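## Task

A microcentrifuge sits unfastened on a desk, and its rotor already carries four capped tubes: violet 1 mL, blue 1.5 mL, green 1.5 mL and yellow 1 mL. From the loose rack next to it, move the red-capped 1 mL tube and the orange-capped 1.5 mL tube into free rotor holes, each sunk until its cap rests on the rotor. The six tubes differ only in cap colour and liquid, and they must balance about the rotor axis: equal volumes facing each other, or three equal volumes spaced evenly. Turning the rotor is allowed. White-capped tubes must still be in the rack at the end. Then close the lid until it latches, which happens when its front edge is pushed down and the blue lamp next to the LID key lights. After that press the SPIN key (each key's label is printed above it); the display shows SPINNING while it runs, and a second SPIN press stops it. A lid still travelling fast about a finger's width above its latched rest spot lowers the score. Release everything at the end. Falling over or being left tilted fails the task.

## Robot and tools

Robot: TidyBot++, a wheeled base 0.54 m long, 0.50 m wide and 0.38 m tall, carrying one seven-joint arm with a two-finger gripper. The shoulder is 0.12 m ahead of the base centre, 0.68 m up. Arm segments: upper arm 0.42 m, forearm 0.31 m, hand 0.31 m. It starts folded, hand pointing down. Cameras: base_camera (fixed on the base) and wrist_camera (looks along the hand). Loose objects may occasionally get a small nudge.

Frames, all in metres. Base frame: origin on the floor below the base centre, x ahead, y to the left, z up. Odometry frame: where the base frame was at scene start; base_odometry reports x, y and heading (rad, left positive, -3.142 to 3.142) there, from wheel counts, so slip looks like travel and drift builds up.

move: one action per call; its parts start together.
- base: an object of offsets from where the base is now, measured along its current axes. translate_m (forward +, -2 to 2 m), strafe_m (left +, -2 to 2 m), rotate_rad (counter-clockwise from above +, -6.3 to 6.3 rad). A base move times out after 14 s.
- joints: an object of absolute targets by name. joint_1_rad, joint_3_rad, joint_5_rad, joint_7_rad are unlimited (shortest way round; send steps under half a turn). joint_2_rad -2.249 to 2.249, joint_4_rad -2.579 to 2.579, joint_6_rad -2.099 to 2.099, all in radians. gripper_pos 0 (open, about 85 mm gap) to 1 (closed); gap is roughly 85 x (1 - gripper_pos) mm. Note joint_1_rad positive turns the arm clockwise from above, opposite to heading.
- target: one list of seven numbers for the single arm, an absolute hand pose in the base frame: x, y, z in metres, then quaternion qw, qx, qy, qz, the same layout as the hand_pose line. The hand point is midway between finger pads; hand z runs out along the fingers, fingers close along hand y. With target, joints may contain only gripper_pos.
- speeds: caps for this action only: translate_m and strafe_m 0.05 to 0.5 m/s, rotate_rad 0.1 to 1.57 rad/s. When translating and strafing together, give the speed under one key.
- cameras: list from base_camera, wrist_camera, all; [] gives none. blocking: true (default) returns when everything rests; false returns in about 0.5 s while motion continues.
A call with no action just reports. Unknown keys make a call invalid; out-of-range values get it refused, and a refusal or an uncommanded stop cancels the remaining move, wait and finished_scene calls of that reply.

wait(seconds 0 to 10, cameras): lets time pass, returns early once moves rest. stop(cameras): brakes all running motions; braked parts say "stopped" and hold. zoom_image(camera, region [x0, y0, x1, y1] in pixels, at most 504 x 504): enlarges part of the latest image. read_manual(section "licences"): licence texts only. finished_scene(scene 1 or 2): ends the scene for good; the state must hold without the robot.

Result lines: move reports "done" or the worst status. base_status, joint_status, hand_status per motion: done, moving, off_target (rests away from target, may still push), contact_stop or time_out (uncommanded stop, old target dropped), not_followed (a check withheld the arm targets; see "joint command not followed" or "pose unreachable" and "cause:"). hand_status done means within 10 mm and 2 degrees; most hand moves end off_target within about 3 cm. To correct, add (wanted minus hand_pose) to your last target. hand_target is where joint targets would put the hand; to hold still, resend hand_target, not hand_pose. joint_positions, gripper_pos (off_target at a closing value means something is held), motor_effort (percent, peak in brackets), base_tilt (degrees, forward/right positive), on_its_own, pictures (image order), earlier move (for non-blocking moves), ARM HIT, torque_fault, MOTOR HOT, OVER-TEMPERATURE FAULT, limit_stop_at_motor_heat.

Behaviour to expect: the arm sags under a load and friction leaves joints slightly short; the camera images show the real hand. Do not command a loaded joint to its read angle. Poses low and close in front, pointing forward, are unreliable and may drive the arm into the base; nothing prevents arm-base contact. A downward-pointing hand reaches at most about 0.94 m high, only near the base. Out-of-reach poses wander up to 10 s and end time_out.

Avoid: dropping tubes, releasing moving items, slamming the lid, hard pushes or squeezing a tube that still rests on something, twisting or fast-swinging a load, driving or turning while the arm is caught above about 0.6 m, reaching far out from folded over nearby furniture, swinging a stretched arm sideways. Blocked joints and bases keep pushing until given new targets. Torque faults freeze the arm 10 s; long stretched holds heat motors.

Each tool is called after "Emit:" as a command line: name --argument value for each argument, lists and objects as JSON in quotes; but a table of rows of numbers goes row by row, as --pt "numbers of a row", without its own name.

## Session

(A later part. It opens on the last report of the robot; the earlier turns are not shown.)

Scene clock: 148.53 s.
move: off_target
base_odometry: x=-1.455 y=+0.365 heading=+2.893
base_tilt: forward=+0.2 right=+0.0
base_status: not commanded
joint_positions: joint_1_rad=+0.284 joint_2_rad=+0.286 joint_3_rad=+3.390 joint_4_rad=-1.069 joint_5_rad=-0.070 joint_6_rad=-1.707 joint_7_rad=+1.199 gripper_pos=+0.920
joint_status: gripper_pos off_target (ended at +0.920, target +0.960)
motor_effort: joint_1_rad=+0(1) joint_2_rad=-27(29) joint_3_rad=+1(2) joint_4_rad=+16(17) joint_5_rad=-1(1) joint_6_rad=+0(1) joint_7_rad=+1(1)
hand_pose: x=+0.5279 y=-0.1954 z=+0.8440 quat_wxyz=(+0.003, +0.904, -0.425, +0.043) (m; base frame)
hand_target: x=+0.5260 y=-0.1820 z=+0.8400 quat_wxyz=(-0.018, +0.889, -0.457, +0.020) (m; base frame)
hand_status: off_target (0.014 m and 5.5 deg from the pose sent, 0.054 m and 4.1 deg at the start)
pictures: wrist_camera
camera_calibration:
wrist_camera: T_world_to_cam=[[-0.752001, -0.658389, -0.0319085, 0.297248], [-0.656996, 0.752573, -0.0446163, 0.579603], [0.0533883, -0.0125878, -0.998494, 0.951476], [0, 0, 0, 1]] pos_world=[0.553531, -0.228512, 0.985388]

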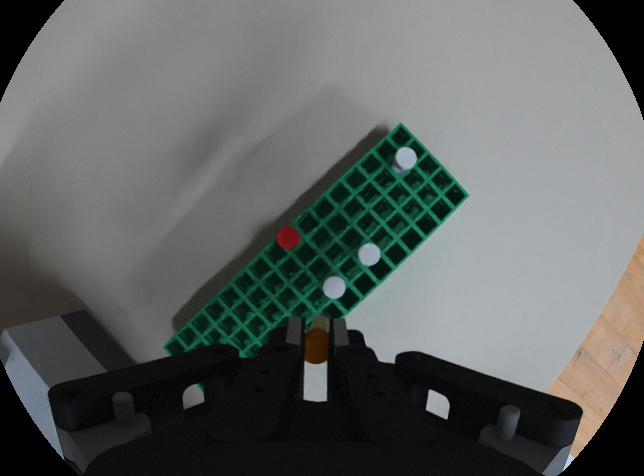

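Emit:
move --target '[0.50, -0.15, 0.90, 0, 1, 0, 0]' --cameras '[]'

Emit:
move --target '[0.50, -0.03, 0.91, 0, 0.9239, 0, 0.3827]' --cameras '["wrist_camera"]'

Emit:
move --target '[0.533, 0.0, 0.891, -0.1957, 0.7940, 0.4724, 0.3289]' --cameras '["wrist_camera"]'

Scene clock: 155.97 s.
move: off_target
base_odometry: x=-1.455 y=+0.365 heading=+2.893
base_tilt: forward=+0.2 right=+0.0
base_status: not commanded
joint_positions: joint_1_rad=+0.287 joint_2_rad=+0.286 joint_3_rad=+3.270 joint_4_rad=-0.876 joint_5_rad=-0.070 joint_6_rad=-1.943 joint_7_rad=+1.903 gripper_pos=+0.920
joint_status: not commanded
motor_effort: joint_1_rad=+0(1) joint_2_rad=-27(29) joint_3_rad=+1(2) joint_4_rad=+14(17) joint_5_rad=-1(1) joint_6_rad=+0(1) joint_7_rad=+1(1)
hand_pose: x=+0.5151 y=-0.1400 z=+0.8995 quat_wxyz=(-0.006, +0.999, -0.025, +0.023) (m; base frame)
hand_target: x=+0.5000 y=-0.1500 z=+0.9000 quat_wxyz=(+0.000, +1.000, +0.000, +0.000) (m; base frame)
hand_status: off_target (0.018 m and 3.9 deg from the pose sent, 0.077 m and 50.6 deg at the start)
pictures: none
No camera images: "cameras" was empty.

Scene clock: 158.50 s.
move: off_target
base_odometry: x=-1.455 y=+0.365 heading=+2.893
base_tilt: forward=+0.1 right=+0.0
base_status: not commanded
joint_positions: joint_1_rad=-0.004 joint_2_rad=-0.352 joint_3_rad=+3.270 joint_4_rad=-1.745 joint_5_rad=-0.070 joint_6_rad=-1.004 joint_7_rad=+1.748 gripper_pos=+0.920
joint_status: not commanded
motor_effort: joint_1_rad=+1(1) joint_2_rad=-8(28) joint_3_rad=+1(1) joint_4_rad=+19(20) joint_5_rad=-1(2) joint_6_rad=+5(6) joint_7_rad=+1(1)
hand_pose: x=+0.4948 y=-0.0340 z=+0.9045 quat_wxyz=(-0.001, +0.930, +0.013, +0.366) (m; base frame)
hand_target: x=+0.5000 y=-0.0300 z=+0.9100 quat_wxyz=(+0.000, +0.924, +0.000, +0.383) (m; base frame)
hand_status: off_target (0.009 m and 2.5 deg from the pose sent, 0.111 m and 42.5 deg at the start)
pictures: wrist_camera
camera_calibration:
wrist_camera: T_world_to_cam=[[0.0467427, -0.998648, 0.0227271, -0.0756064], [-0.755171, -0.050221, -0.653601, 1.01124], [0.653859, 0.0133882, -0.756498, 0.500571], [0, 0, 0, 1]] pos_world=[0.439895, -0.0314201, 1.04135]

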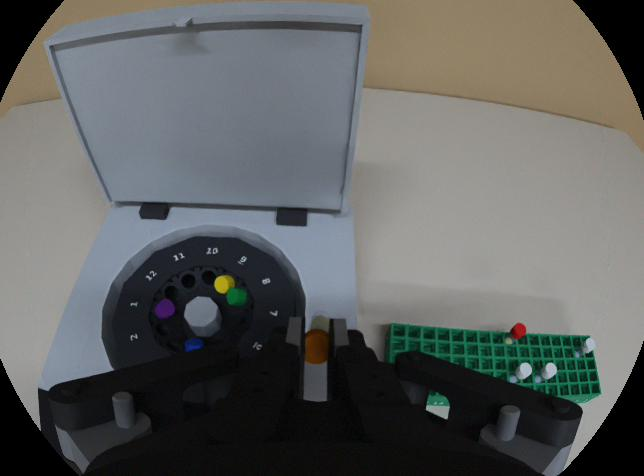

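Scene clock: 160.83 s.
move: off_target
base_odometry: x=-1.455 y=+0.365 heading=+2.893
base_tilt: forward=+0.1 right=+0.0
base_status: not commanded
joint_positions: joint_1_rad=+0.436 joint_2_rad=+0.102 joint_3_rad=+3.270 joint_4_rad=-1.432 joint_5_rad=-0.758 joint_6_rad=-1.610 joint_7_rad=+3.099 gripper_pos=+0.920
joint_status: not commanded
motor_effort: joint_1_rad=+0(1) joint_2_rad=-22(23) joint_3_rad=+1(2) joint_4_rad=+15(20) joint_5_rad=-7(7) joint_6_rad=-1(7) joint_7_rad=+1(1)
hand_pose: x=+0.5350 y=-0.0054 z=+0.8832 quat_wxyz=(-0.183, +0.819, +0.444, +0.314) (m; base frame)
hand_target: x=+0.5330 y=+0.0000 z=+0.8910 quat_wxyz=(-0.196, +0.794, +0.472, +0.329) (m; base frame)
hand_status: off_target (0.010 m and 4.8 deg from the pose sent, 0.053 m and 60.1 deg at the start)
pictures: wrist_camera
camera_calibration:
wrist_camera: T_world_to_cam=[[0.853878, -0.520442, -0.00576894, -0.452542], [-0.398957, -0.647361, -0.649428, 0.831564], [0.334255, 0.556834, -0.760401, 0.635111], [0, 0, 0, 1]] pos_world=[0.505884, -0.0508503, 1.02037]

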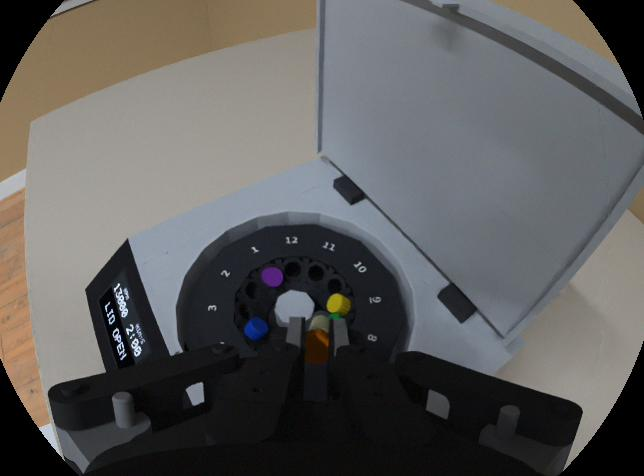

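Emit:
zoom_image --camera "wrist_camera" --region '[220, 220, 400, 380]'

Scaled by 2.800.

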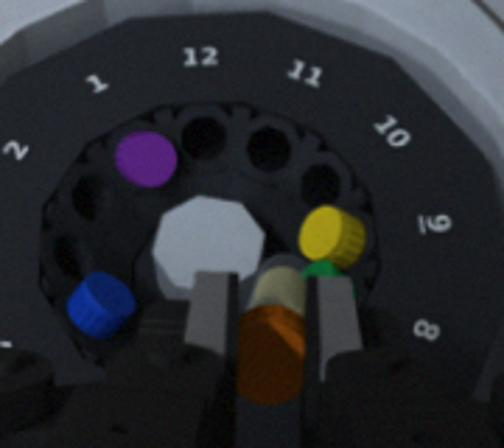

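Emit:
move --target '[0.541, 0.0507, 0.866, -0.2122, 0.7610, 0.5100, 0.3404]' --cameras '["wrist_camera"]'

Emit:
zoom_image --camera "wrist_camera" --region '[220, 220, 400, 380]'

Scene clock: 184.67 s.
move: off_target
base_odometry: x=-1.455 y=+0.365 heading=+2.893
base_tilt: forward=+0.2 right=+0.0
base_status: not commanded
joint_positions: joint_1_rad=+0.394 joint_2_rad=+0.104 joint_3_rad=+3.239 joint_4_rad=-1.517 joint_5_rad=-0.795 joint_6_rad=-1.583 joint_7_rad=+3.181 gripper_pos=+0.920
joint_status: not commanded
motor_effort: joint_1_rad=+0(2) joint_2_rad=-21(22) joint_3_rad=+0(1) joint_4_rad=+15(17) joint_5_rad=-7(7) joint_6_rad=-1(2) joint_7_rad=+1(1)
hand_pose: x=+0.5285 y=+0.0365 z=+0.8650 quat_wxyz=(-0.215, +0.787, +0.484, +0.318) (m; base frame)
hand_target: x=+0.5410 y=+0.0507 z=+0.8660 quat_wxyz=(-0.212, +0.761, +0.510, +0.340) (m; base frame)
hand_status: off_target (0.019 m and 4.9 deg from the pose sent, 0.059 m and 11.0 deg at the start)
pictures: wrist_camera
camera_calibration:
wrist_camera: T_world_to_cam=[[0.906948, -0.421007, -0.0140804, -0.449739], [-0.317053, -0.660236, -0.680856, 0.828677], [0.277349, 0.621965, -0.732282, 0.60347], [0, 0, 0, 1]] pos_world=[0.503253, -0.017558, 0.999787]

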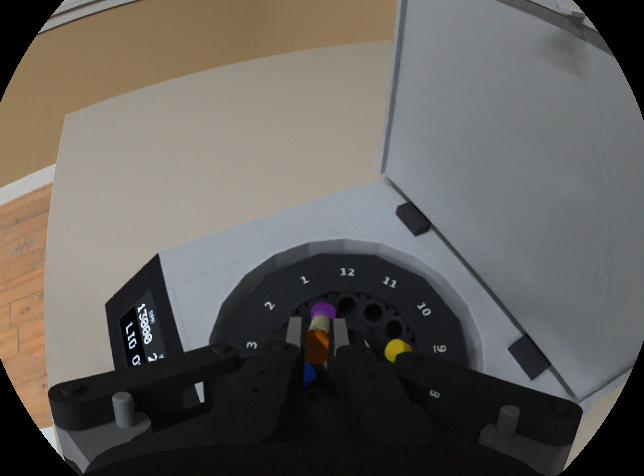

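Scaled by 2.800.

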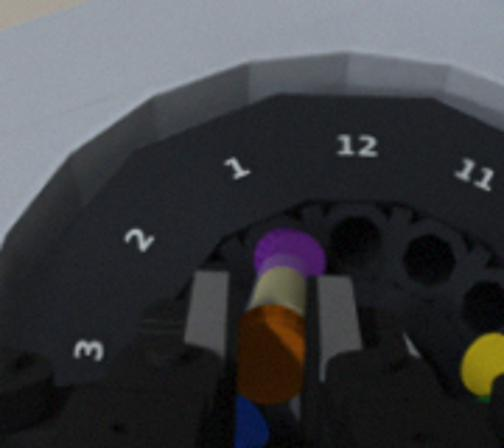

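Emit:
move --target '[0.5637, 0.060, 0.8430, -0.2122, 0.7610, 0.5100, 0.3404]' --cameras '["wrist_camera"]'

Emit:
zoom_image --camera "wrist_camera" --region '[220, 220, 400, 380]'

Scene clock: 194.30 s.
move: off_target
base_odometry: x=-1.455 y=+0.365 heading=+2.893
base_tilt: forward=+0.2 right=+0.0
base_status: not commanded
joint_positions: joint_1_rad=+0.400 joint_2_rad=+0.143 joint_3_rad=+3.132 joint_4_rad=-1.529 joint_5_rad=-0.804 joint_6_rad=-1.504 joint_7_rad=+3.187 gripper_pos=+0.920
joint_status: not commanded
motor_effort: joint_1_rad=+0(1) joint_2_rad=-22(23) joint_3_rad=+0(1) joint_4_rad=+15(16) joint_5_rad=-6(8) joint_6_rad=-1(2) joint_7_rad=+1(2)
hand_pose: x=+0.5481 y=+0.0663 z=+0.8510 quat_wxyz=(-0.223, +0.771, +0.502, +0.321) (m; base frame)
hand_target: x=+0.5637 y=+0.0600 z=+0.8430 quat_wxyz=(-0.212, +0.761, +0.510, +0.340) (m; base frame)
hand_status: off_target (0.019 m and 2.9 deg from the pose sent, 0.048 m and 4.9 deg at the start)
pictures: wrist_camera
camera_calibration:
wrist_camera: T_world_to_cam=[[0.926077, -0.377301, -0.00500162, -0.476337], [-0.27516, -0.666186, -0.693169, 0.832943], [0.258201, 0.643304, -0.720758, 0.568527], [0, 0, 0, 1]] pos_world=[0.523523, 0.00943707, 0.984758]

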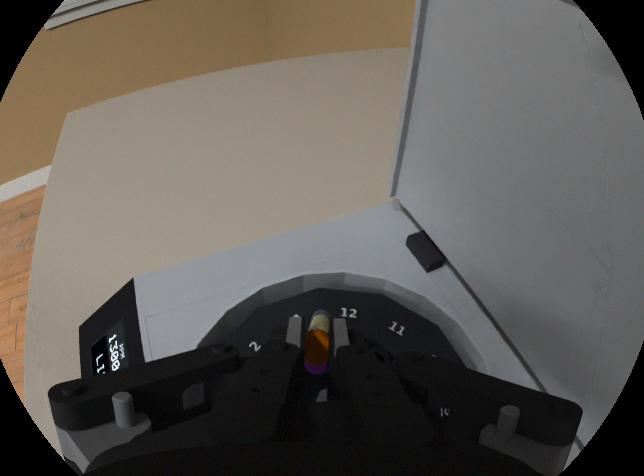

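Scaled by 2.800.

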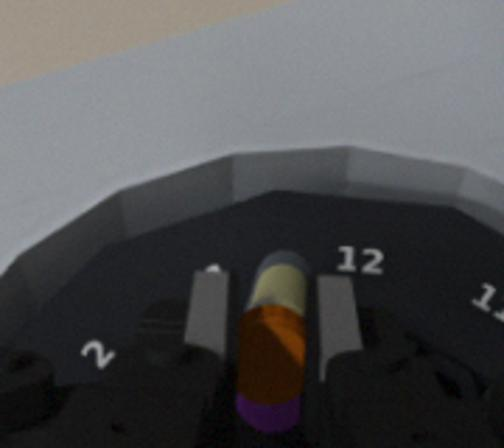

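Emit:
move --target '[0.5637, 0.0397, 0.8430, -0.192, 0.776, 0.492, 0.345]' --cameras '["wrist_camera"]'

Emit:
zoom_image --camera "wrist_camera" --region '[220, 220, 400, 380]'

Scene clock: 198.93 s.
move: off_target
base_odometry: x=-1.455 y=+0.365 heading=+2.893
base_tilt: forward=+0.2 right=+0.0
base_status: not commanded
joint_positions: joint_1_rad=+0.402 joint_2_rad=+0.136 joint_3_rad=+3.163 joint_4_rad=-1.545 joint_5_rad=-0.807 joint_6_rad=-1.486 joint_7_rad=+3.188 gripper_pos=+0.920
joint_status: not commanded
motor_effort: joint_1_rad=+0(2) joint_2_rad=-22(23) joint_3_rad=+0(2) joint_4_rad=+15(17) joint_5_rad=-7(7) joint_6_rad=-1(2) joint_7_rad=+1(1)
hand_pose: x=+0.5511 y=+0.0528 z=+0.8473 quat_wxyz=(-0.214, +0.783, +0.486, +0.326) (m; base frame)
hand_target: x=+0.5637 y=+0.0397 z=+0.8430 quat_wxyz=(-0.192, +0.776, +0.492, +0.345) (m; base frame)
hand_status: off_target (0.019 m and 3.5 deg from the pose sent, 0.032 m and 4.7 deg at the start)
pictures: wrist_camera
camera_calibration:
wrist_camera: T_world_to_cam=[[0.908027, -0.418905, -0.00223833, -0.474449], [-0.304224, -0.655752, -0.690968, 0.83583], [0.287982, 0.628099, -0.722882, 0.560045], [0, 0, 0, 1]] pos_world=[0.52381, -0.00241518, 0.981316]

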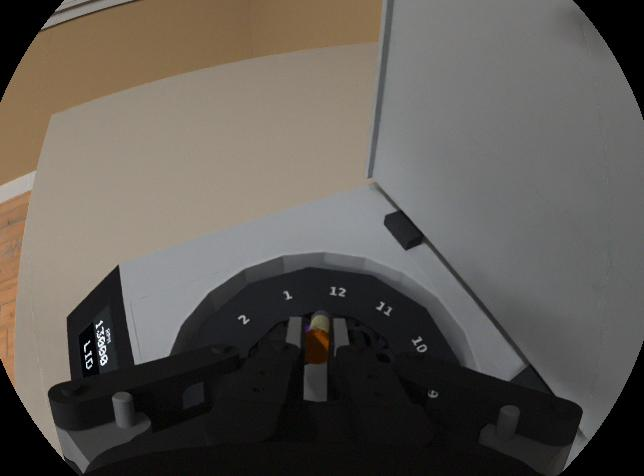

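Scaled by 2.800.

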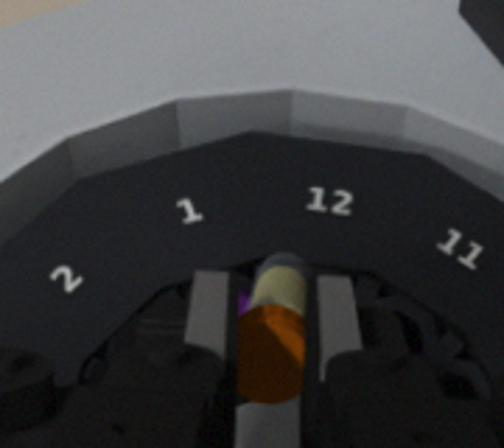

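Emit:
move --target '[0.5684, 0.0282, 0.837, -0.192, 0.776, 0.492, 0.345]' --cameras '["wrist_camera"]'

Emit:
zoom_image --camera "wrist_camera" --region '[220, 220, 400, 380]'

Scene clock: 212.47 s.
move: off_target
base_odometry: x=-1.455 y=+0.365 heading=+2.893
base_tilt: forward=+0.1 right=+0.0
base_status: not commanded
joint_positions: joint_1_rad=+0.444 joint_2_rad=+0.149 joint_3_rad=+3.150 joint_4_rad=-1.546 joint_5_rad=-0.807 joint_6_rad=-1.485 joint_7_rad=+3.211 gripper_pos=+0.920
joint_status: not commanded
motor_effort: joint_1_rad=+0(1) joint_2_rad=-23(24) joint_3_rad=+0(1) joint_4_rad=+15(16) joint_5_rad=-7(8) joint_6_rad=+0(2) joint_7_rad=+1(1)
hand_pose: x=+0.5543 y=+0.0390 z=+0.8427 quat_wxyz=(-0.210, +0.785, +0.481, +0.329) (m; base frame)
hand_target: x=+0.5684 y=+0.0282 z=+0.8370 quat_wxyz=(-0.192, +0.776, +0.492, +0.345) (m; base frame)
hand_status: off_target (0.019 m and 3.3 deg from the pose sent, 0.032 m and 3.5 deg at the start)
pictures: wrist_camera
camera_calibration:
wrist_camera: T_world_to_cam=[[0.902284, -0.431138, 0.00172149, -0.482786], [-0.310149, -0.651841, -0.692034, 0.828638], [0.299485, 0.623878, -0.721862, 0.557331], [0, 0, 0, 1]] pos_world=[0.525699, -0.015714, 0.976594]

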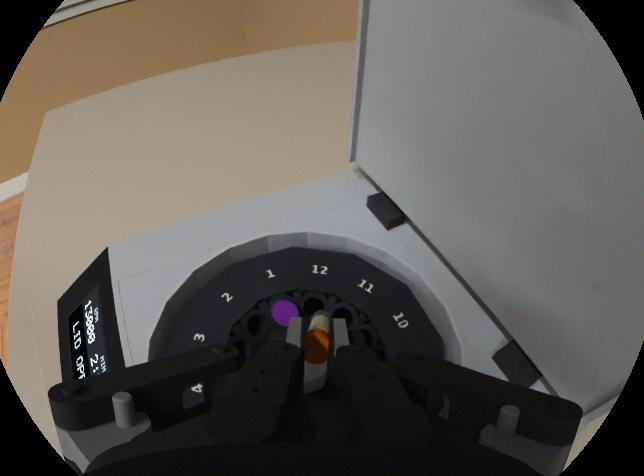

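Scaled by 2.800.

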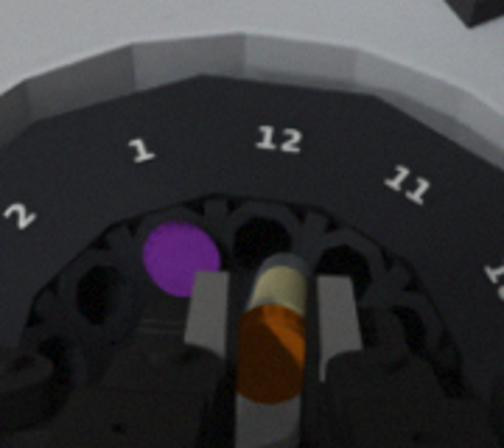

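Emit:
move --target '[0.570, 0.0402, 0.8314, -0.192, 0.776, 0.492, 0.345]' --cameras '["wrist_camera"]'

Emit:
zoom_image --camera "wrist_camera" --region '[220, 220, 400, 380]'

Scene clock: 227.77 s.
move: off_target
base_odometry: x=-1.455 y=+0.365 heading=+2.893
base_tilt: forward=+0.1 right=+0.0
base_status: not commanded
joint_positions: joint_1_rad=+0.442 joint_2_rad=+0.146 joint_3_rad=+3.150 joint_4_rad=-1.562 joint_5_rad=-0.807 joint_6_rad=-1.458 joint_7_rad=+3.211 gripper_pos=+0.920
joint_status: not commanded
motor_effort: joint_1_rad=+0(2) joint_2_rad=-20(23) joint_3_rad=+0(2) joint_4_rad=+14(16) joint_5_rad=-6(7) joint_6_rad=+2(3) joint_7_rad=+1(1)
hand_pose: x=+0.5572 y=+0.0380 z=+0.8384 quat_wxyz=(-0.205, +0.789, +0.475, +0.331) (m; base frame)
hand_target: x=+0.5700 y=+0.0402 z=+0.8314 quat_wxyz=(-0.192, +0.776, +0.492, +0.345) (m; base frame)
hand_status: off_target (0.015 m and 3.3 deg from the pose sent, 0.019 m and 3.3 deg at the start)
pictures: wrist_camera
camera_calibration:
wrist_camera: T_world_to_cam=[[0.894835, -0.446331, 0.0076936, -0.486116], [-0.318178, -0.649805, -0.690301, 0.828827], [0.313102, 0.615258, -0.723481, 0.548106], [0, 0, 0, 1]] pos_world=[0.527095, -0.0156187, 0.972425]

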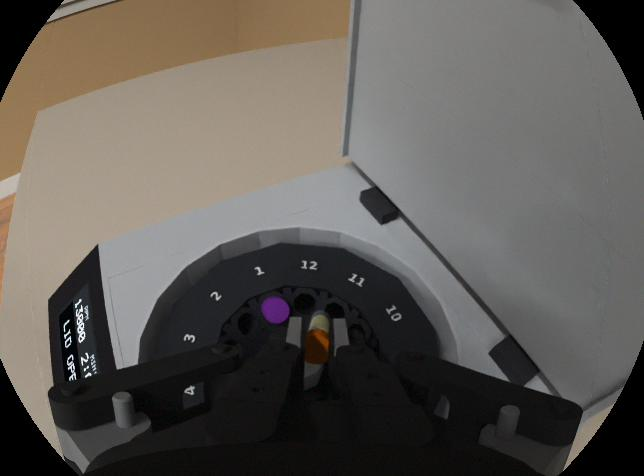

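Scaled by 2.800.

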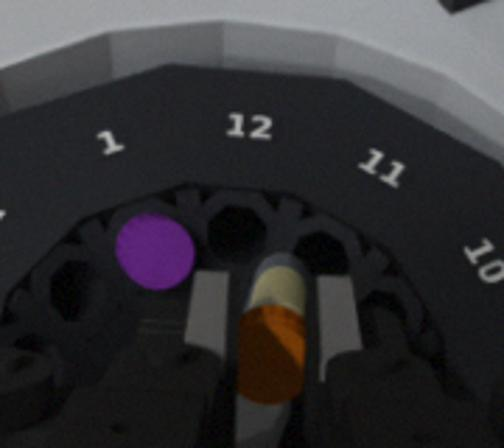

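Emit:
move --target '[0.5640, 0.0515, 0.8340, -0.192, 0.776, 0.492, 0.345]' --cameras '["wrist_camera"]'

Emit:
zoom_image --camera "wrist_camera" --region '[220, 220, 400, 380]'

Scene clock: 232.50 s.
move: off_target
base_odometry: x=-1.455 y=+0.365 heading=+2.893
base_tilt: forward=+0.1 right=+0.0
base_status: not commanded
joint_positions: joint_1_rad=+0.417 joint_2_rad=+0.128 joint_3_rad=+3.166 joint_4_rad=-1.580 joint_5_rad=-0.807 joint_6_rad=-1.448 joint_7_rad=+3.211 gripper_pos=+0.920
joint_status: not commanded
motor_effort: joint_1_rad=-1(2) joint_2_rad=-20(21) joint_3_rad=-1(1) joint_4_rad=+15(15) joint_5_rad=-6(7) joint_6_rad=-1(1) joint_7_rad=+1(2)
hand_pose: x=+0.5534 y=+0.0436 z=+0.8388 quat_wxyz=(-0.201, +0.788, +0.477, +0.332) (m; base frame)
hand_target: x=+0.5640 y=+0.0515 z=+0.8340 quat_wxyz=(-0.192, +0.776, +0.492, +0.345) (m; base frame)
hand_status: off_target (0.014 m and 2.9 deg from the pose sent, 0.016 m and 3.3 deg at the start)
pictures: wrist_camera
camera_calibration:
wrist_camera: T_world_to_cam=[[0.895406, -0.444993, 0.015149, -0.486856], [-0.313511, -0.654271, -0.688215, 0.827382], [0.316162, 0.611482, -0.725349, 0.546229], [0, 0, 0, 1]] pos_world=[0.522631, -0.00932443, 0.972998]

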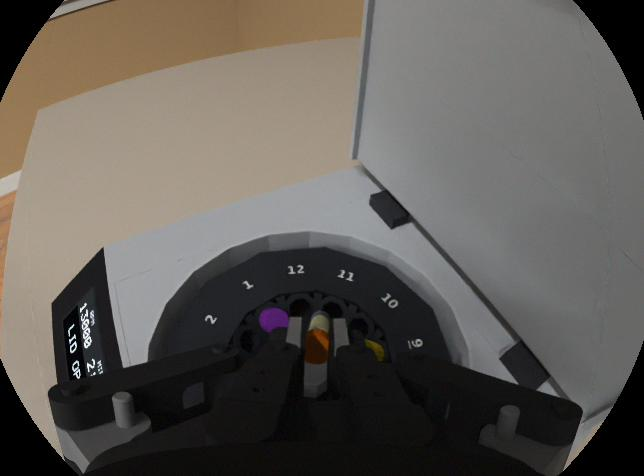

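Scaled by 2.800.

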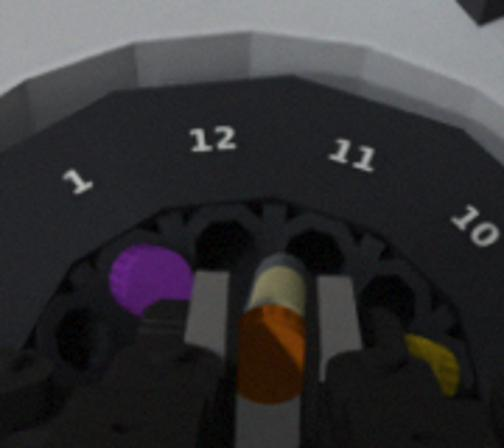

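Emit:
move --base '{"translate_m": -0.0087, "strafe_m": 0.0072}' --speeds '{"translate_m": 0.05}' --cameras '["wrist_camera"]'

Emit:
zoom_image --camera "wrist_camera" --region '[220, 220, 400, 380]'

Scene clock: 237.43 s.
move: done
base_odometry: x=-1.449 y=+0.356 heading=+2.893
base_tilt: forward=+0.1 right=+0.0
base_status: done
joint_positions: joint_1_rad=+0.416 joint_2_rad=+0.125 joint_3_rad=+3.167 joint_4_rad=-1.581 joint_5_rad=-0.807 joint_6_rad=-1.439 joint_7_rad=+3.211 gripper_pos=+0.920
joint_status: not commanded
motor_effort: joint_1_rad=-1(3) joint_2_rad=-21(23) joint_3_rad=-1(4) joint_4_rad=+15(16) joint_5_rad=-7(8) joint_6_rad=-1(2) joint_7_rad=+1(1)
hand_pose: x=+0.5550 y=+0.0425 z=+0.8393 quat_wxyz=(-0.197, +0.789, +0.476, +0.334) (m; base frame)
hand_target: x=+0.5640 y=+0.0515 z=+0.8340 quat_wxyz=(-0.192, +0.776, +0.492, +0.345) (m; base frame)
hand_status: not commanded
pictures: wrist_camera
camera_calibration:
wrist_camera: T_world_to_cam=[[0.892398, -0.450676, 0.0227292, -0.493248], [-0.313286, -0.655026, -0.6876, 0.826894], [0.324773, 0.606492, -0.725734, 0.542459], [0, 0, 0, 1]] pos_world=[0.523052, -0.00965498, 0.973464]

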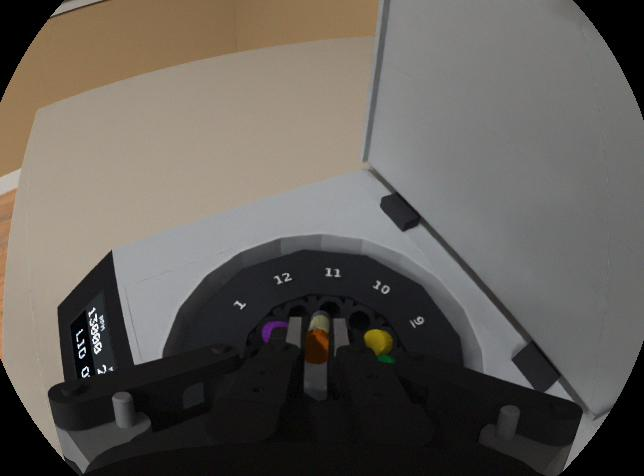

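Scaled by 2.800.

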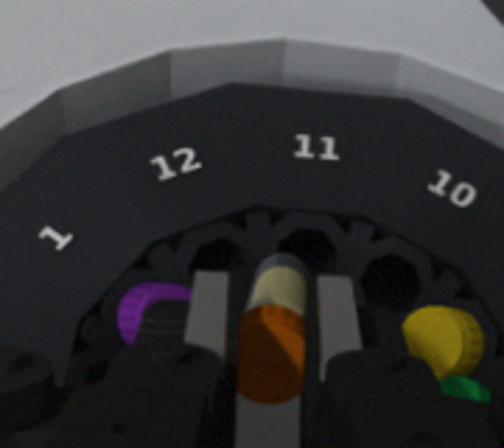

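Emit:
move --target '[0.5575, 0.0394, 0.8485, -0.192, 0.776, 0.492, 0.345]' --cameras '["wrist_camera"]'

Emit:
zoom_image --camera "wrist_camera" --region '[220, 220, 400, 380]'

Scene clock: 242.23 s.
move: off_target
base_odometry: x=-1.449 y=+0.356 heading=+2.893
base_tilt: forward=+0.2 right=+0.0
base_status: not commanded
joint_positions: joint_1_rad=+0.416 joint_2_rad=+0.125 joint_3_rad=+3.182 joint_4_rad=-1.566 joint_5_rad=-0.807 joint_6_rad=-1.457 joint_7_rad=+3.211 gripper_pos=+0.920
joint_status: not commanded
motor_effort: joint_1_rad=+0(2) joint_2_rad=-23(23) joint_3_rad=+0(2) joint_4_rad=+16(16) joint_5_rad=-7(8) joint_6_rad=-1(2) joint_7_rad=+1(2)
hand_pose: x=+0.5547 y=+0.0371 z=+0.8440 quat_wxyz=(-0.196, +0.790, +0.476, +0.335) (m; base frame)
hand_target: x=+0.5575 y=+0.0394 z=+0.8485 quat_wxyz=(-0.192, +0.776, +0.492, +0.345) (m; base frame)
hand_status: off_target (0.006 m and 2.7 deg from the pose sent, 0.010 m and 2.8 deg at the start)
pictures: wrist_camera
camera_calibration:
wrist_camera: T_world_to_cam=[[0.891176, -0.452937, 0.0255743, -0.497086], [-0.313301, -0.655246, -0.687383, 0.82636], [0.328099, 0.604567, -0.725844, 0.547557], [0, 0, 0, 1]] pos_world=[0.522237, -0.0147145, 0.97818]

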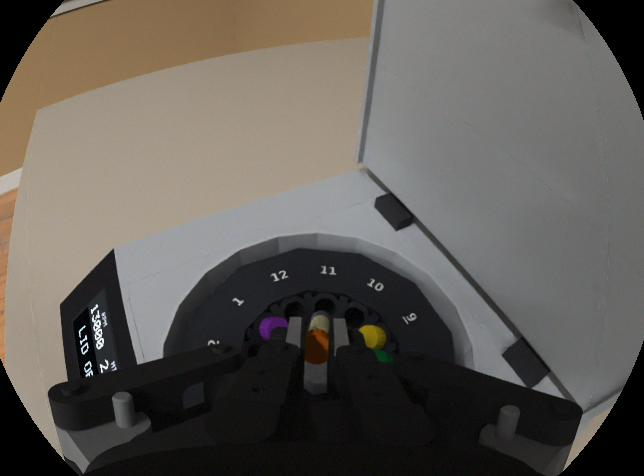

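Scaled by 2.800.

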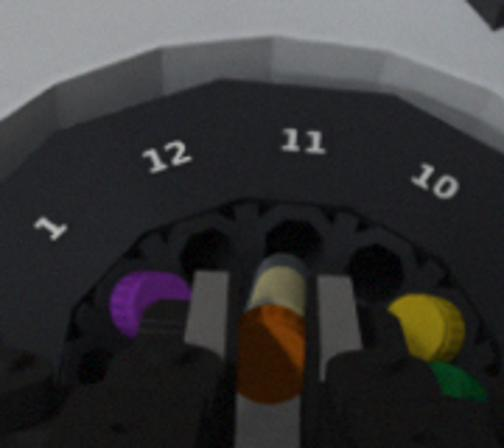

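Emit:
move --target '[0.5475, 0.01, 0.872, -0.192, 0.776, 0.492, 0.345]' --cameras '[]'

Emit:
move --target '[0.560, 0.020, 0.872, -0.247, 0.683, 0.622, 0.299]' --cameras '["wrist_camera"]'

Emit:
zoom_image --camera "wrist_camera" --region '[220, 220, 400, 380]'

Scene clock: 264.40 s.
move: off_target
base_odometry: x=-1.449 y=+0.356 heading=+2.893
base_tilt: forward=+0.1 right=+0.0
base_status: not commanded
joint_positions: joint_1_rad=+0.444 joint_2_rad=+0.125 joint_3_rad=+3.216 joint_4_rad=-1.484 joint_5_rad=-0.807 joint_6_rad=-1.541 joint_7_rad=+3.211 gripper_pos=+0.920
joint_status: not commanded
motor_effort: joint_1_rad=+1(1) joint_2_rad=-22(23) joint_3_rad=+0(1) joint_4_rad=+16(17) joint_5_rad=-7(8) joint_6_rad=-1(2) joint_7_rad=+1(2)
hand_pose: x=+0.5518 y=+0.0157 z=+0.8699 quat_wxyz=(-0.187, +0.787, +0.479, +0.340) (m; base frame)
hand_target: x=+0.5475 y=+0.0100 z=+0.8720 quat_wxyz=(-0.192, +0.776, +0.492, +0.345) (m; base frame)
hand_status: off_target (0.007 m and 2.1 deg from the pose sent, 0.040 m and 2.7 deg at the start)
pictures: none
No camera images: "cameras" was empty.

Scene clock: 265.97 s.
move: off_target
base_odometry: x=-1.449 y=+0.356 heading=+2.893
base_tilt: forward=+0.2 right=+0.0
base_status: not commanded
joint_positions: joint_1_rad=+0.630 joint_2_rad=+0.341 joint_3_rad=+2.842 joint_4_rad=-1.195 joint_5_rad=-0.730 joint_6_rad=-1.714 joint_7_rad=+3.243 gripper_pos=+0.920
joint_status: not commanded
motor_effort: joint_1_rad=+0(1) joint_2_rad=-27(28) joint_3_rad=-2(3) joint_4_rad=+15(17) joint_5_rad=-7(8) joint_6_rad=-1(2) joint_7_rad=+1(2)
hand_pose: x=+0.5710 y=+0.0367 z=+0.8848 quat_wxyz=(-0.250, +0.699, +0.591, +0.317) (m; base frame)
hand_target: x=+0.5600 y=+0.0200 z=+0.8720 quat_wxyz=(-0.247, +0.682, +0.621, +0.298) (m; base frame)
hand_status: off_target (0.024 m and 4.4 deg from the pose sent, 0.009 m and 21.9 deg at the start)
pictures: wrist_camera
camera_calibration:
wrist_camera: T_world_to_cam=[[0.986703, -0.156886, 0.0424687, -0.593171], [-0.0804979, -0.698704, -0.710867, 0.748704], [0.141198, 0.697996, -0.702043, 0.654324], [0, 0, 0, 1]] pos_world=[0.553163, -0.0266535, 1.01678]

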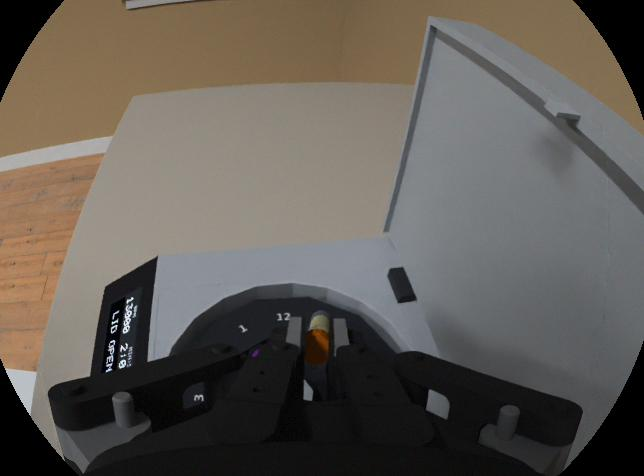

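Scaled by 2.800.

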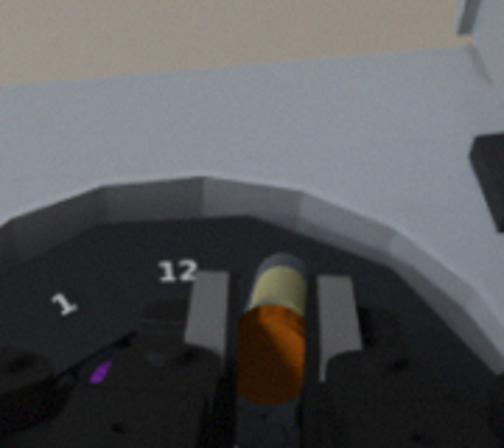

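Emit:
move --target '[0.52, 0.0, 0.92, 0, 1, 0, 0]' --cameras '[]'

Emit:
move --target '[0.53, 0.07, 0.89, 0, 1, 0, 0]' --cameras '["wrist_camera"]'

Emit:
zoom_image --camera "wrist_camera" --region '[200, 200, 440, 380]'

Scene clock: 280.00 s.
move: off_target
base_odometry: x=-1.449 y=+0.356 heading=+2.893
base_tilt: forward=+0.1 right=+0.0
base_status: not commanded
joint_positions: joint_1_rad=+0.006 joint_2_rad=+0.298 joint_3_rad=+3.164 joint_4_rad=-0.800 joint_5_rad=-0.061 joint_6_rad=-2.015 joint_7_rad=+1.659 gripper_pos=+0.920
joint_status: not commanded
motor_effort: joint_1_rad=+0(1) joint_2_rad=-27(29) joint_3_rad=+0(3) joint_4_rad=+13(16) joint_5_rad=-1(7) joint_6_rad=+0(2) joint_7_rad=+1(2)
hand_pose: x=+0.5315 y=+0.0088 z=+0.9165 quat_wxyz=(-0.023, +0.999, +0.044, +0.016) (m; base frame)
hand_target: x=+0.5200 y=+0.0000 z=+0.9200 quat_wxyz=(+0.000, +1.000, +0.000, +0.000) (m; base frame)
hand_status: off_target (0.015 m and 6.0 deg from the pose sent, 0.072 m and 91.4 deg at the start)
pictures: none
No camera images: "cameras" was empty.

Scene clock: 281.33 s.
move: off_target
base_odometry: x=-1.449 y=+0.356 heading=+2.893
base_tilt: forward=+0.1 right=+0.0
base_status: not commanded
joint_positions: joint_1_rad=-0.152 joint_2_rad=+0.298 joint_3_rad=+3.155 joint_4_rad=-0.873 joint_5_rad=-0.047 joint_6_rad=-1.989 joint_7_rad=+1.481 gripper_pos=+0.920
joint_status: not commanded
motor_effort: joint_1_rad=+0(2) joint_2_rad=-27(28) joint_3_rad=+0(2) joint_4_rad=+14(15) joint_5_rad=-1(2) joint_6_rad=-1(2) joint_7_rad=+1(2)
hand_pose: x=+0.5203 y=+0.0719 z=+0.8955 quat_wxyz=(-0.018, +0.999, +0.034, -0.011) (m; base frame)
hand_target: x=+0.5300 y=+0.0700 z=+0.8900 quat_wxyz=(+0.000, +1.000, +0.000, +0.000) (m; base frame)
hand_status: off_target (0.011 m and 4.6 deg from the pose sent, 0.067 m and 6.0 deg at the start)
pictures: wrist_camera
camera_calibration:
wrist_camera: T_world_to_cam=[[0.0929738, -0.994808, -0.0413966, 0.0621874], [-0.993793, -0.0952689, 0.0574319, 0.520562], [-0.0610775, 0.0358, -0.997491, 1.06185], [0, 0, 0, 1]] pos_world=[0.576405, 0.0734435, 1.03187]

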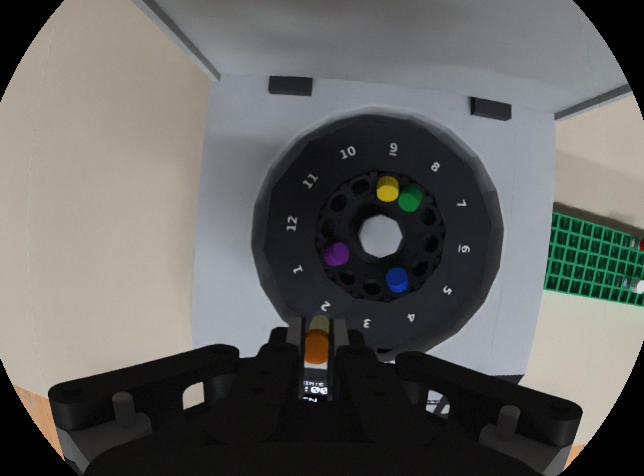

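Scaled by 2.100.

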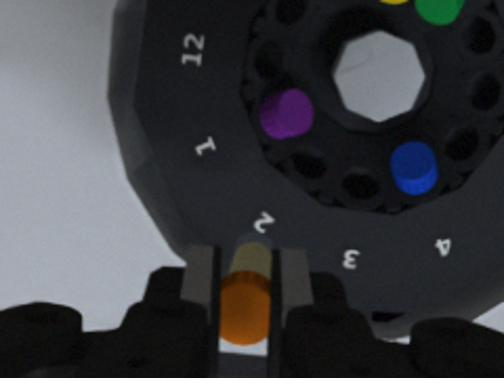

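Emit:
move --target '[0.548, 0.055, 0.865, 0, 1, 0, 0]' --cameras '["wrist_camera"]'

Emit:
zoom_image --camera "wrist_camera" --region '[220, 200, 460, 380]'

Scene clock: 291.60 s.
move: off_target
base_odometry: x=-1.449 y=+0.356 heading=+2.893
base_tilt: forward=+0.2 right=+0.0
base_status: not commanded
joint_positions: joint_1_rad=-0.147 joint_2_rad=+0.307 joint_3_rad=+3.155 joint_4_rad=-0.932 joint_5_rad=-0.047 joint_6_rad=-1.918 joint_7_rad=+1.479 gripper_pos=+0.920
joint_status: not commanded
motor_effort: joint_1_rad=+0(1) joint_2_rad=-28(29) joint_3_rad=+0(1) joint_4_rad=+16(16) joint_5_rad=-1(2) joint_6_rad=-1(1) joint_7_rad=+1(1)
hand_pose: x=+0.5325 y=+0.0720 z=+0.8743 quat_wxyz=(-0.019, +0.999, +0.029, -0.010) (m; base frame)
hand_target: x=+0.5480 y=+0.0550 z=+0.8650 quat_wxyz=(+0.000, +1.000, +0.000, +0.000) (m; base frame)
hand_status: off_target (0.025 m and 4.2 deg from the pose sent, 0.045 m and 4.6 deg at the start)
pictures: wrist_camera
camera_calibration:
wrist_camera: T_world_to_cam=[[0.0838788, -0.995567, -0.042551, 0.0662181], [-0.994747, -0.0861714, 0.0552558, 0.535685], [-0.0586775, 0.0376927, -0.997565, 1.04011], [0, 0, 0, 1]] pos_world=[0.588347, 0.0728808, 1.01079]

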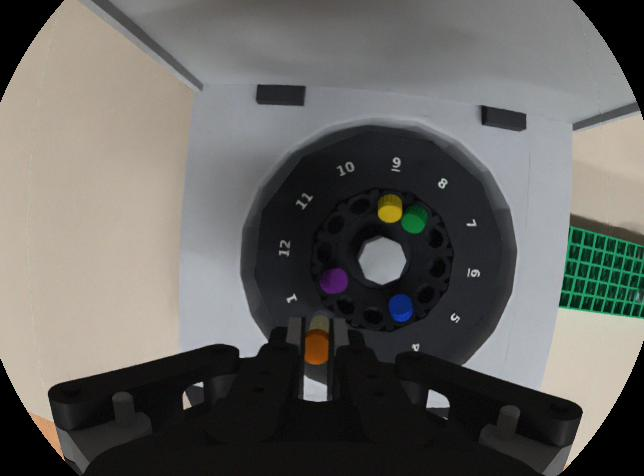

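Scaled by 2.100.

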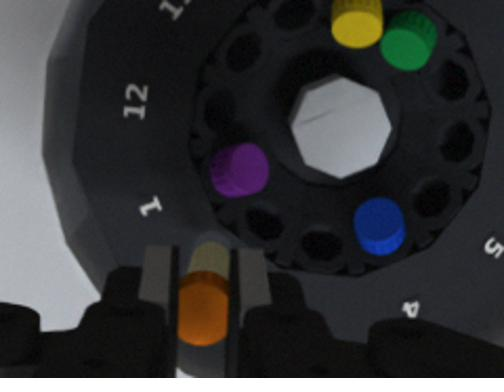

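Emit:
move

Scene clock: 303.60 s.
base_odometry: x=-1.449 y=+0.356 heading=+2.893
base_tilt: forward=+0.2 right=+0.0
base_status: not commanded
joint_positions: joint_1_rad=-0.147 joint_2_rad=+0.307 joint_3_rad=+3.155 joint_4_rad=-0.932 joint_5_rad=-0.047 joint_6_rad=-1.918 joint_7_rad=+1.479 gripper_pos=+0.920
joint_status: not commanded
motor_effort: joint_1_rad=+0(1) joint_2_rad=-28(29) joint_3_rad=+1(1) joint_4_rad=+14(16) joint_5_rad=-2(2) joint_6_rad=-1(1) joint_7_rad=+1(1)
hand_pose: x=+0.5325 y=+0.0720 z=+0.8743 quat_wxyz=(-0.019, +0.999, +0.029, -0.010) (m; base frame)
hand_target: x=+0.5480 y=+0.0550 z=+0.8650 quat_wxyz=(+0.000, +1.000, +0.000, +0.000) (m; base frame)
hand_status: off_target (0.025 m and 4.2 deg from the pose sent, 0.045 m and 4.6 deg at the start)
pictures: base_camera, wrist_camera
camera_calibration:
wrist_camera: T_world_to_cam=[[0.0838789, -0.995567, -0.042555, 0.0662228], [-0.99475, -0.0861694, 0.0551951, 0.535758], [-0.0586174, 0.0377019, -0.997568, 1.04008], [0, 0, 0, 1]] pos_world=[0.588358, 0.0728823, 1.01079]

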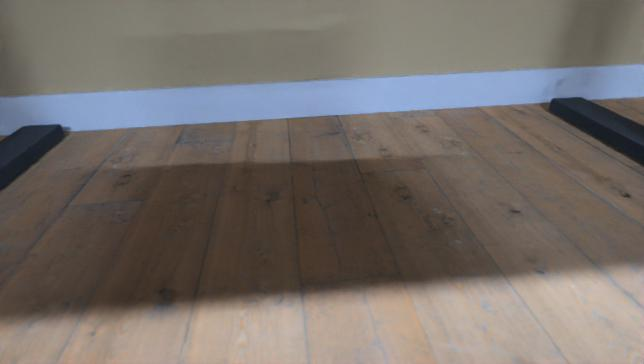

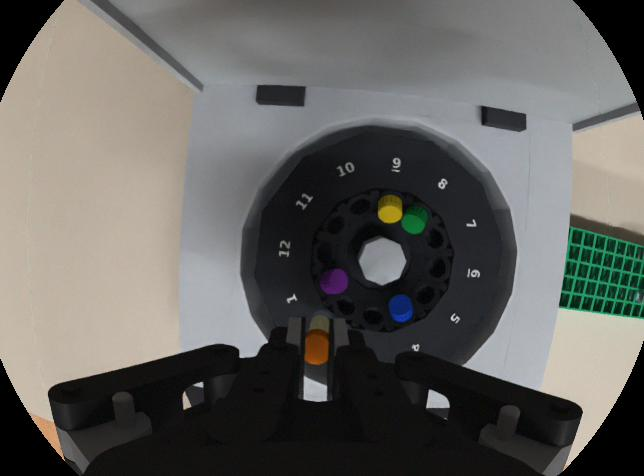

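Emit:
move --target '[0.555, 0.038, 0.865, 0.019, 1, -0.029, 0.01]' --cameras '["wrist_camera"]'

Scene clock: 310.23 s.
move: off_target
base_odometry: x=-1.449 y=+0.356 heading=+2.893
base_tilt: forward=+0.1 right=+0.0
base_status: not commanded
joint_positions: joint_1_rad=-0.147 joint_2_rad=+0.307 joint_3_rad=+3.171 joint_4_rad=-0.932 joint_5_rad=-0.012 joint_6_rad=-1.903 joint_7_rad=+1.473 gripper_pos=+0.920
joint_status: not commanded
motor_effort: joint_1_rad=+0(2) joint_2_rad=-28(28) joint_3_rad=+0(1) joint_4_rad=+15(16) joint_5_rad=+0(1) joint_6_rad=+0(1) joint_7_rad=+1(1)
hand_pose: x=+0.5398 y=+0.0565 z=+0.8740 quat_wxyz=(-0.001, +1.000, +0.012, +0.000) (m; base frame)
hand_target: x=+0.5550 y=+0.0380 z=+0.8650 quat_wxyz=(+0.019, +0.999, -0.029, +0.010) (m; base frame)
hand_status: off_target (0.026 m and 5.3 deg from the pose sent, 0.042 m and 8.3 deg at the start)
pictures: wrist_camera
camera_calibration:
wrist_camera: T_world_to_cam=[[0.0493818, -0.998767, -0.0050956, 0.0362117], [-0.998066, -0.0495388, 0.0375594, 0.556799], [-0.0377656, 0.00323099, -0.999281, 1.03294], [0, 0, 0, 1]] pos_world=[0.592943, 0.0604127, 1.01147]

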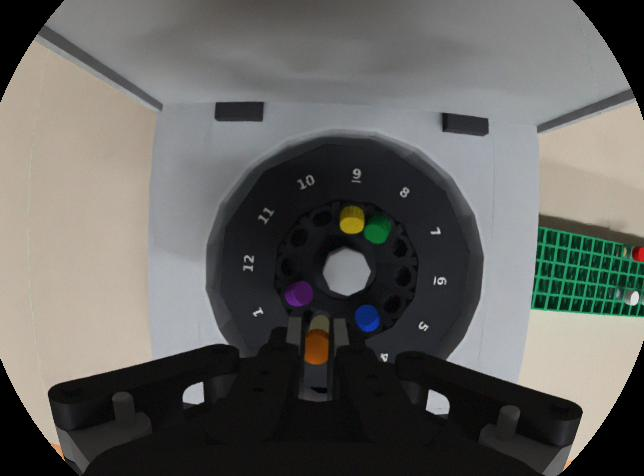

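Emit:
move --target '[0.556, 0.038, 0.843, 0.02, 1, -0.035, 0.01]' --cameras '["wrist_camera"]'

Emit:
zoom_image --camera "wrist_camera" --region '[200, 160, 480, 400]'

Scene clock: 313.83 s.
move: off_target
base_odometry: x=-1.449 y=+0.356 heading=+2.893
base_tilt: forward=+0.1 right=+0.0
base_status: not commanded
joint_positions: joint_1_rad=-0.147 joint_2_rad=+0.296 joint_3_rad=+3.171 joint_4_rad=-1.014 joint_5_rad=-0.007 joint_6_rad=-1.822 joint_7_rad=+1.472 gripper_pos=+0.920
joint_status: not commanded
motor_effort: joint_1_rad=+0(1) joint_2_rad=-26(28) joint_3_rad=+0(1) joint_4_rad=+13(16) joint_5_rad=-1(3) joint_6_rad=-1(3) joint_7_rad=+1(1)
hand_pose: x=+0.5452 y=+0.0555 z=+0.8541 quat_wxyz=(+0.001, +1.000, +0.010, +0.005) (m; base frame)
hand_target: x=+0.5560 y=+0.0380 z=+0.8430 quat_wxyz=(+0.020, +0.999, -0.035, +0.010) (m; base frame)
hand_status: off_target (0.023 m and 5.7 deg from the pose sent, 0.040 m and 6.0 deg at the start)
pictures: wrist_camera
camera_calibration:
wrist_camera: T_world_to_cam=[[0.0465098, -0.998916, -0.00177185, 0.0335687], [-0.998552, -0.0465406, 0.0269629, 0.572057], [-0.0270162, 0.000515245, -0.999635, 1.00787], [0, 0, 0, 1]] pos_world=[0.596897, 0.059637, 0.992136]

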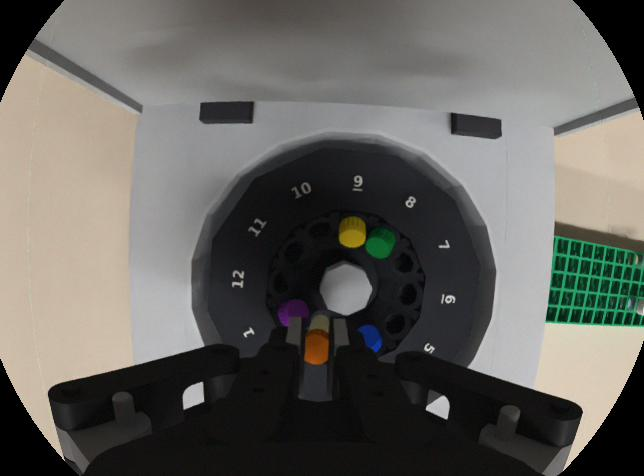

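Scaled by 1.800.

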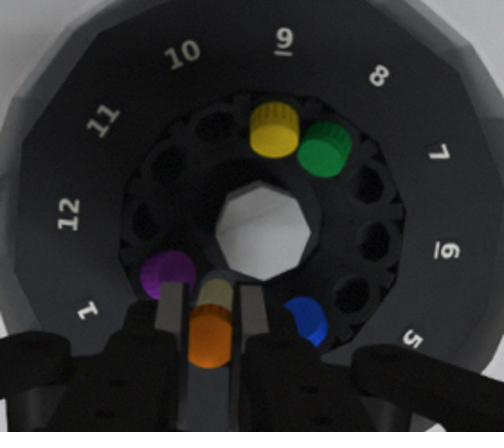

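Emit:
move --base '{"translate_m": 0.009, "strafe_m": 0.0115}' --cameras '["wrist_camera"]'

Emit:
move --base '{"translate_m": 0.011, "strafe_m": 0.002}' --cameras '["wrist_camera"]'

Scene clock: 319.37 s.
move: done
base_odometry: x=-1.461 y=+0.347 heading=+2.893
base_tilt: forward=+0.1 right=+0.0
base_status: done
joint_positions: joint_1_rad=-0.144 joint_2_rad=+0.297 joint_3_rad=+3.173 joint_4_rad=-1.022 joint_5_rad=+0.002 joint_6_rad=-1.811 joint_7_rad=+1.472 gripper_pos=+0.920
joint_status: not commanded
motor_effort: joint_1_rad=-1(3) joint_2_rad=-27(31) joint_3_rad=+0(2) joint_4_rad=+15(16) joint_5_rad=-1(5) joint_6_rad=-1(3) joint_7_rad=+1(2)
hand_pose: x=+0.5476 y=+0.0515 z=+0.8513 quat_wxyz=(+0.005, +1.000, +0.007, +0.007) (m; base frame)
hand_target: x=+0.5560 y=+0.0380 z=+0.8430 quat_wxyz=(+0.020, +0.999, -0.035, +0.010) (m; base frame)
hand_status: not commanded
pictures: wrist_camera
camera_calibration:
wrist_camera: T_world_to_cam=[[0.0403982, -0.999161, 0.00676939, 0.0255412], [-0.998898, -0.0402237, 0.0241976, 0.576554], [-0.023905, -0.00773947, -0.999684, 1.0039], [0, 0, 0, 1]] pos_world=[0.598885, 0.0564806, 0.989463]

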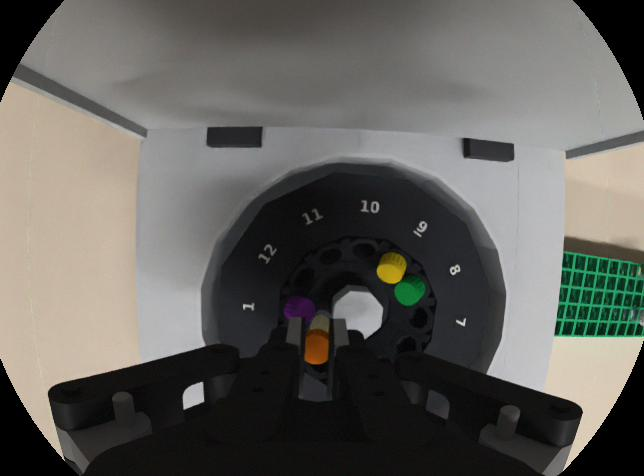

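Scene clock: 320.03 s.
move: done
base_odometry: x=-1.472 y=+0.348 heading=+2.893
base_tilt: forward=+0.1 right=+0.0
base_status: done
joint_positions: joint_1_rad=-0.143 joint_2_rad=+0.296 joint_3_rad=+3.173 joint_4_rad=-1.026 joint_5_rad=+0.008 joint_6_rad=-1.805 joint_7_rad=+1.472 gripper_pos=+0.920
joint_status: not commanded
motor_effort: joint_1_rad=-1(3) joint_2_rad=-26(29) joint_3_rad=+0(2) joint_4_rad=+14(17) joint_5_rad=-2(4) joint_6_rad=-1(2) joint_7_rad=+1(1)
hand_pose: x=+0.5485 y=+0.0491 z=+0.8504 quat_wxyz=(+0.007, +1.000, +0.006, +0.008) (m; base frame)
hand_target: x=+0.5560 y=+0.0380 z=+0.8430 quat_wxyz=(+0.020, +0.999, -0.035, +0.010) (m; base frame)
hand_status: not commanded
pictures: wrist_camera
camera_calibration:
wrist_camera: T_world_to_cam=[[0.0373081, -0.999228, 0.0122985, 0.0201708], [-0.99908, -0.0370367, 0.0216008, 0.579511], [-0.0211286, -0.013093, -0.999691, 1.00177], [0, 0, 0, 1]] pos_world=[0.599392, 0.0547347, 0.988698]

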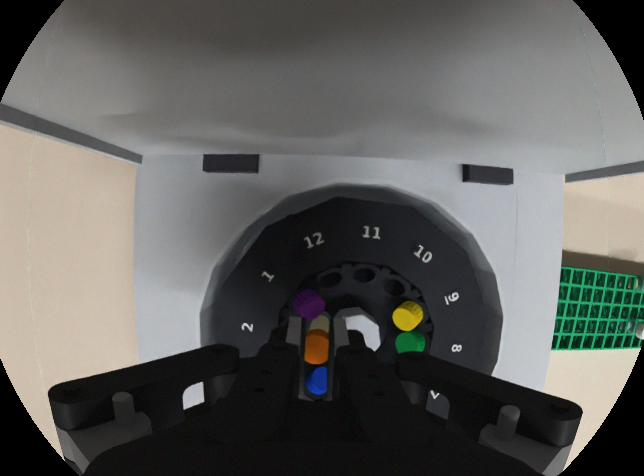

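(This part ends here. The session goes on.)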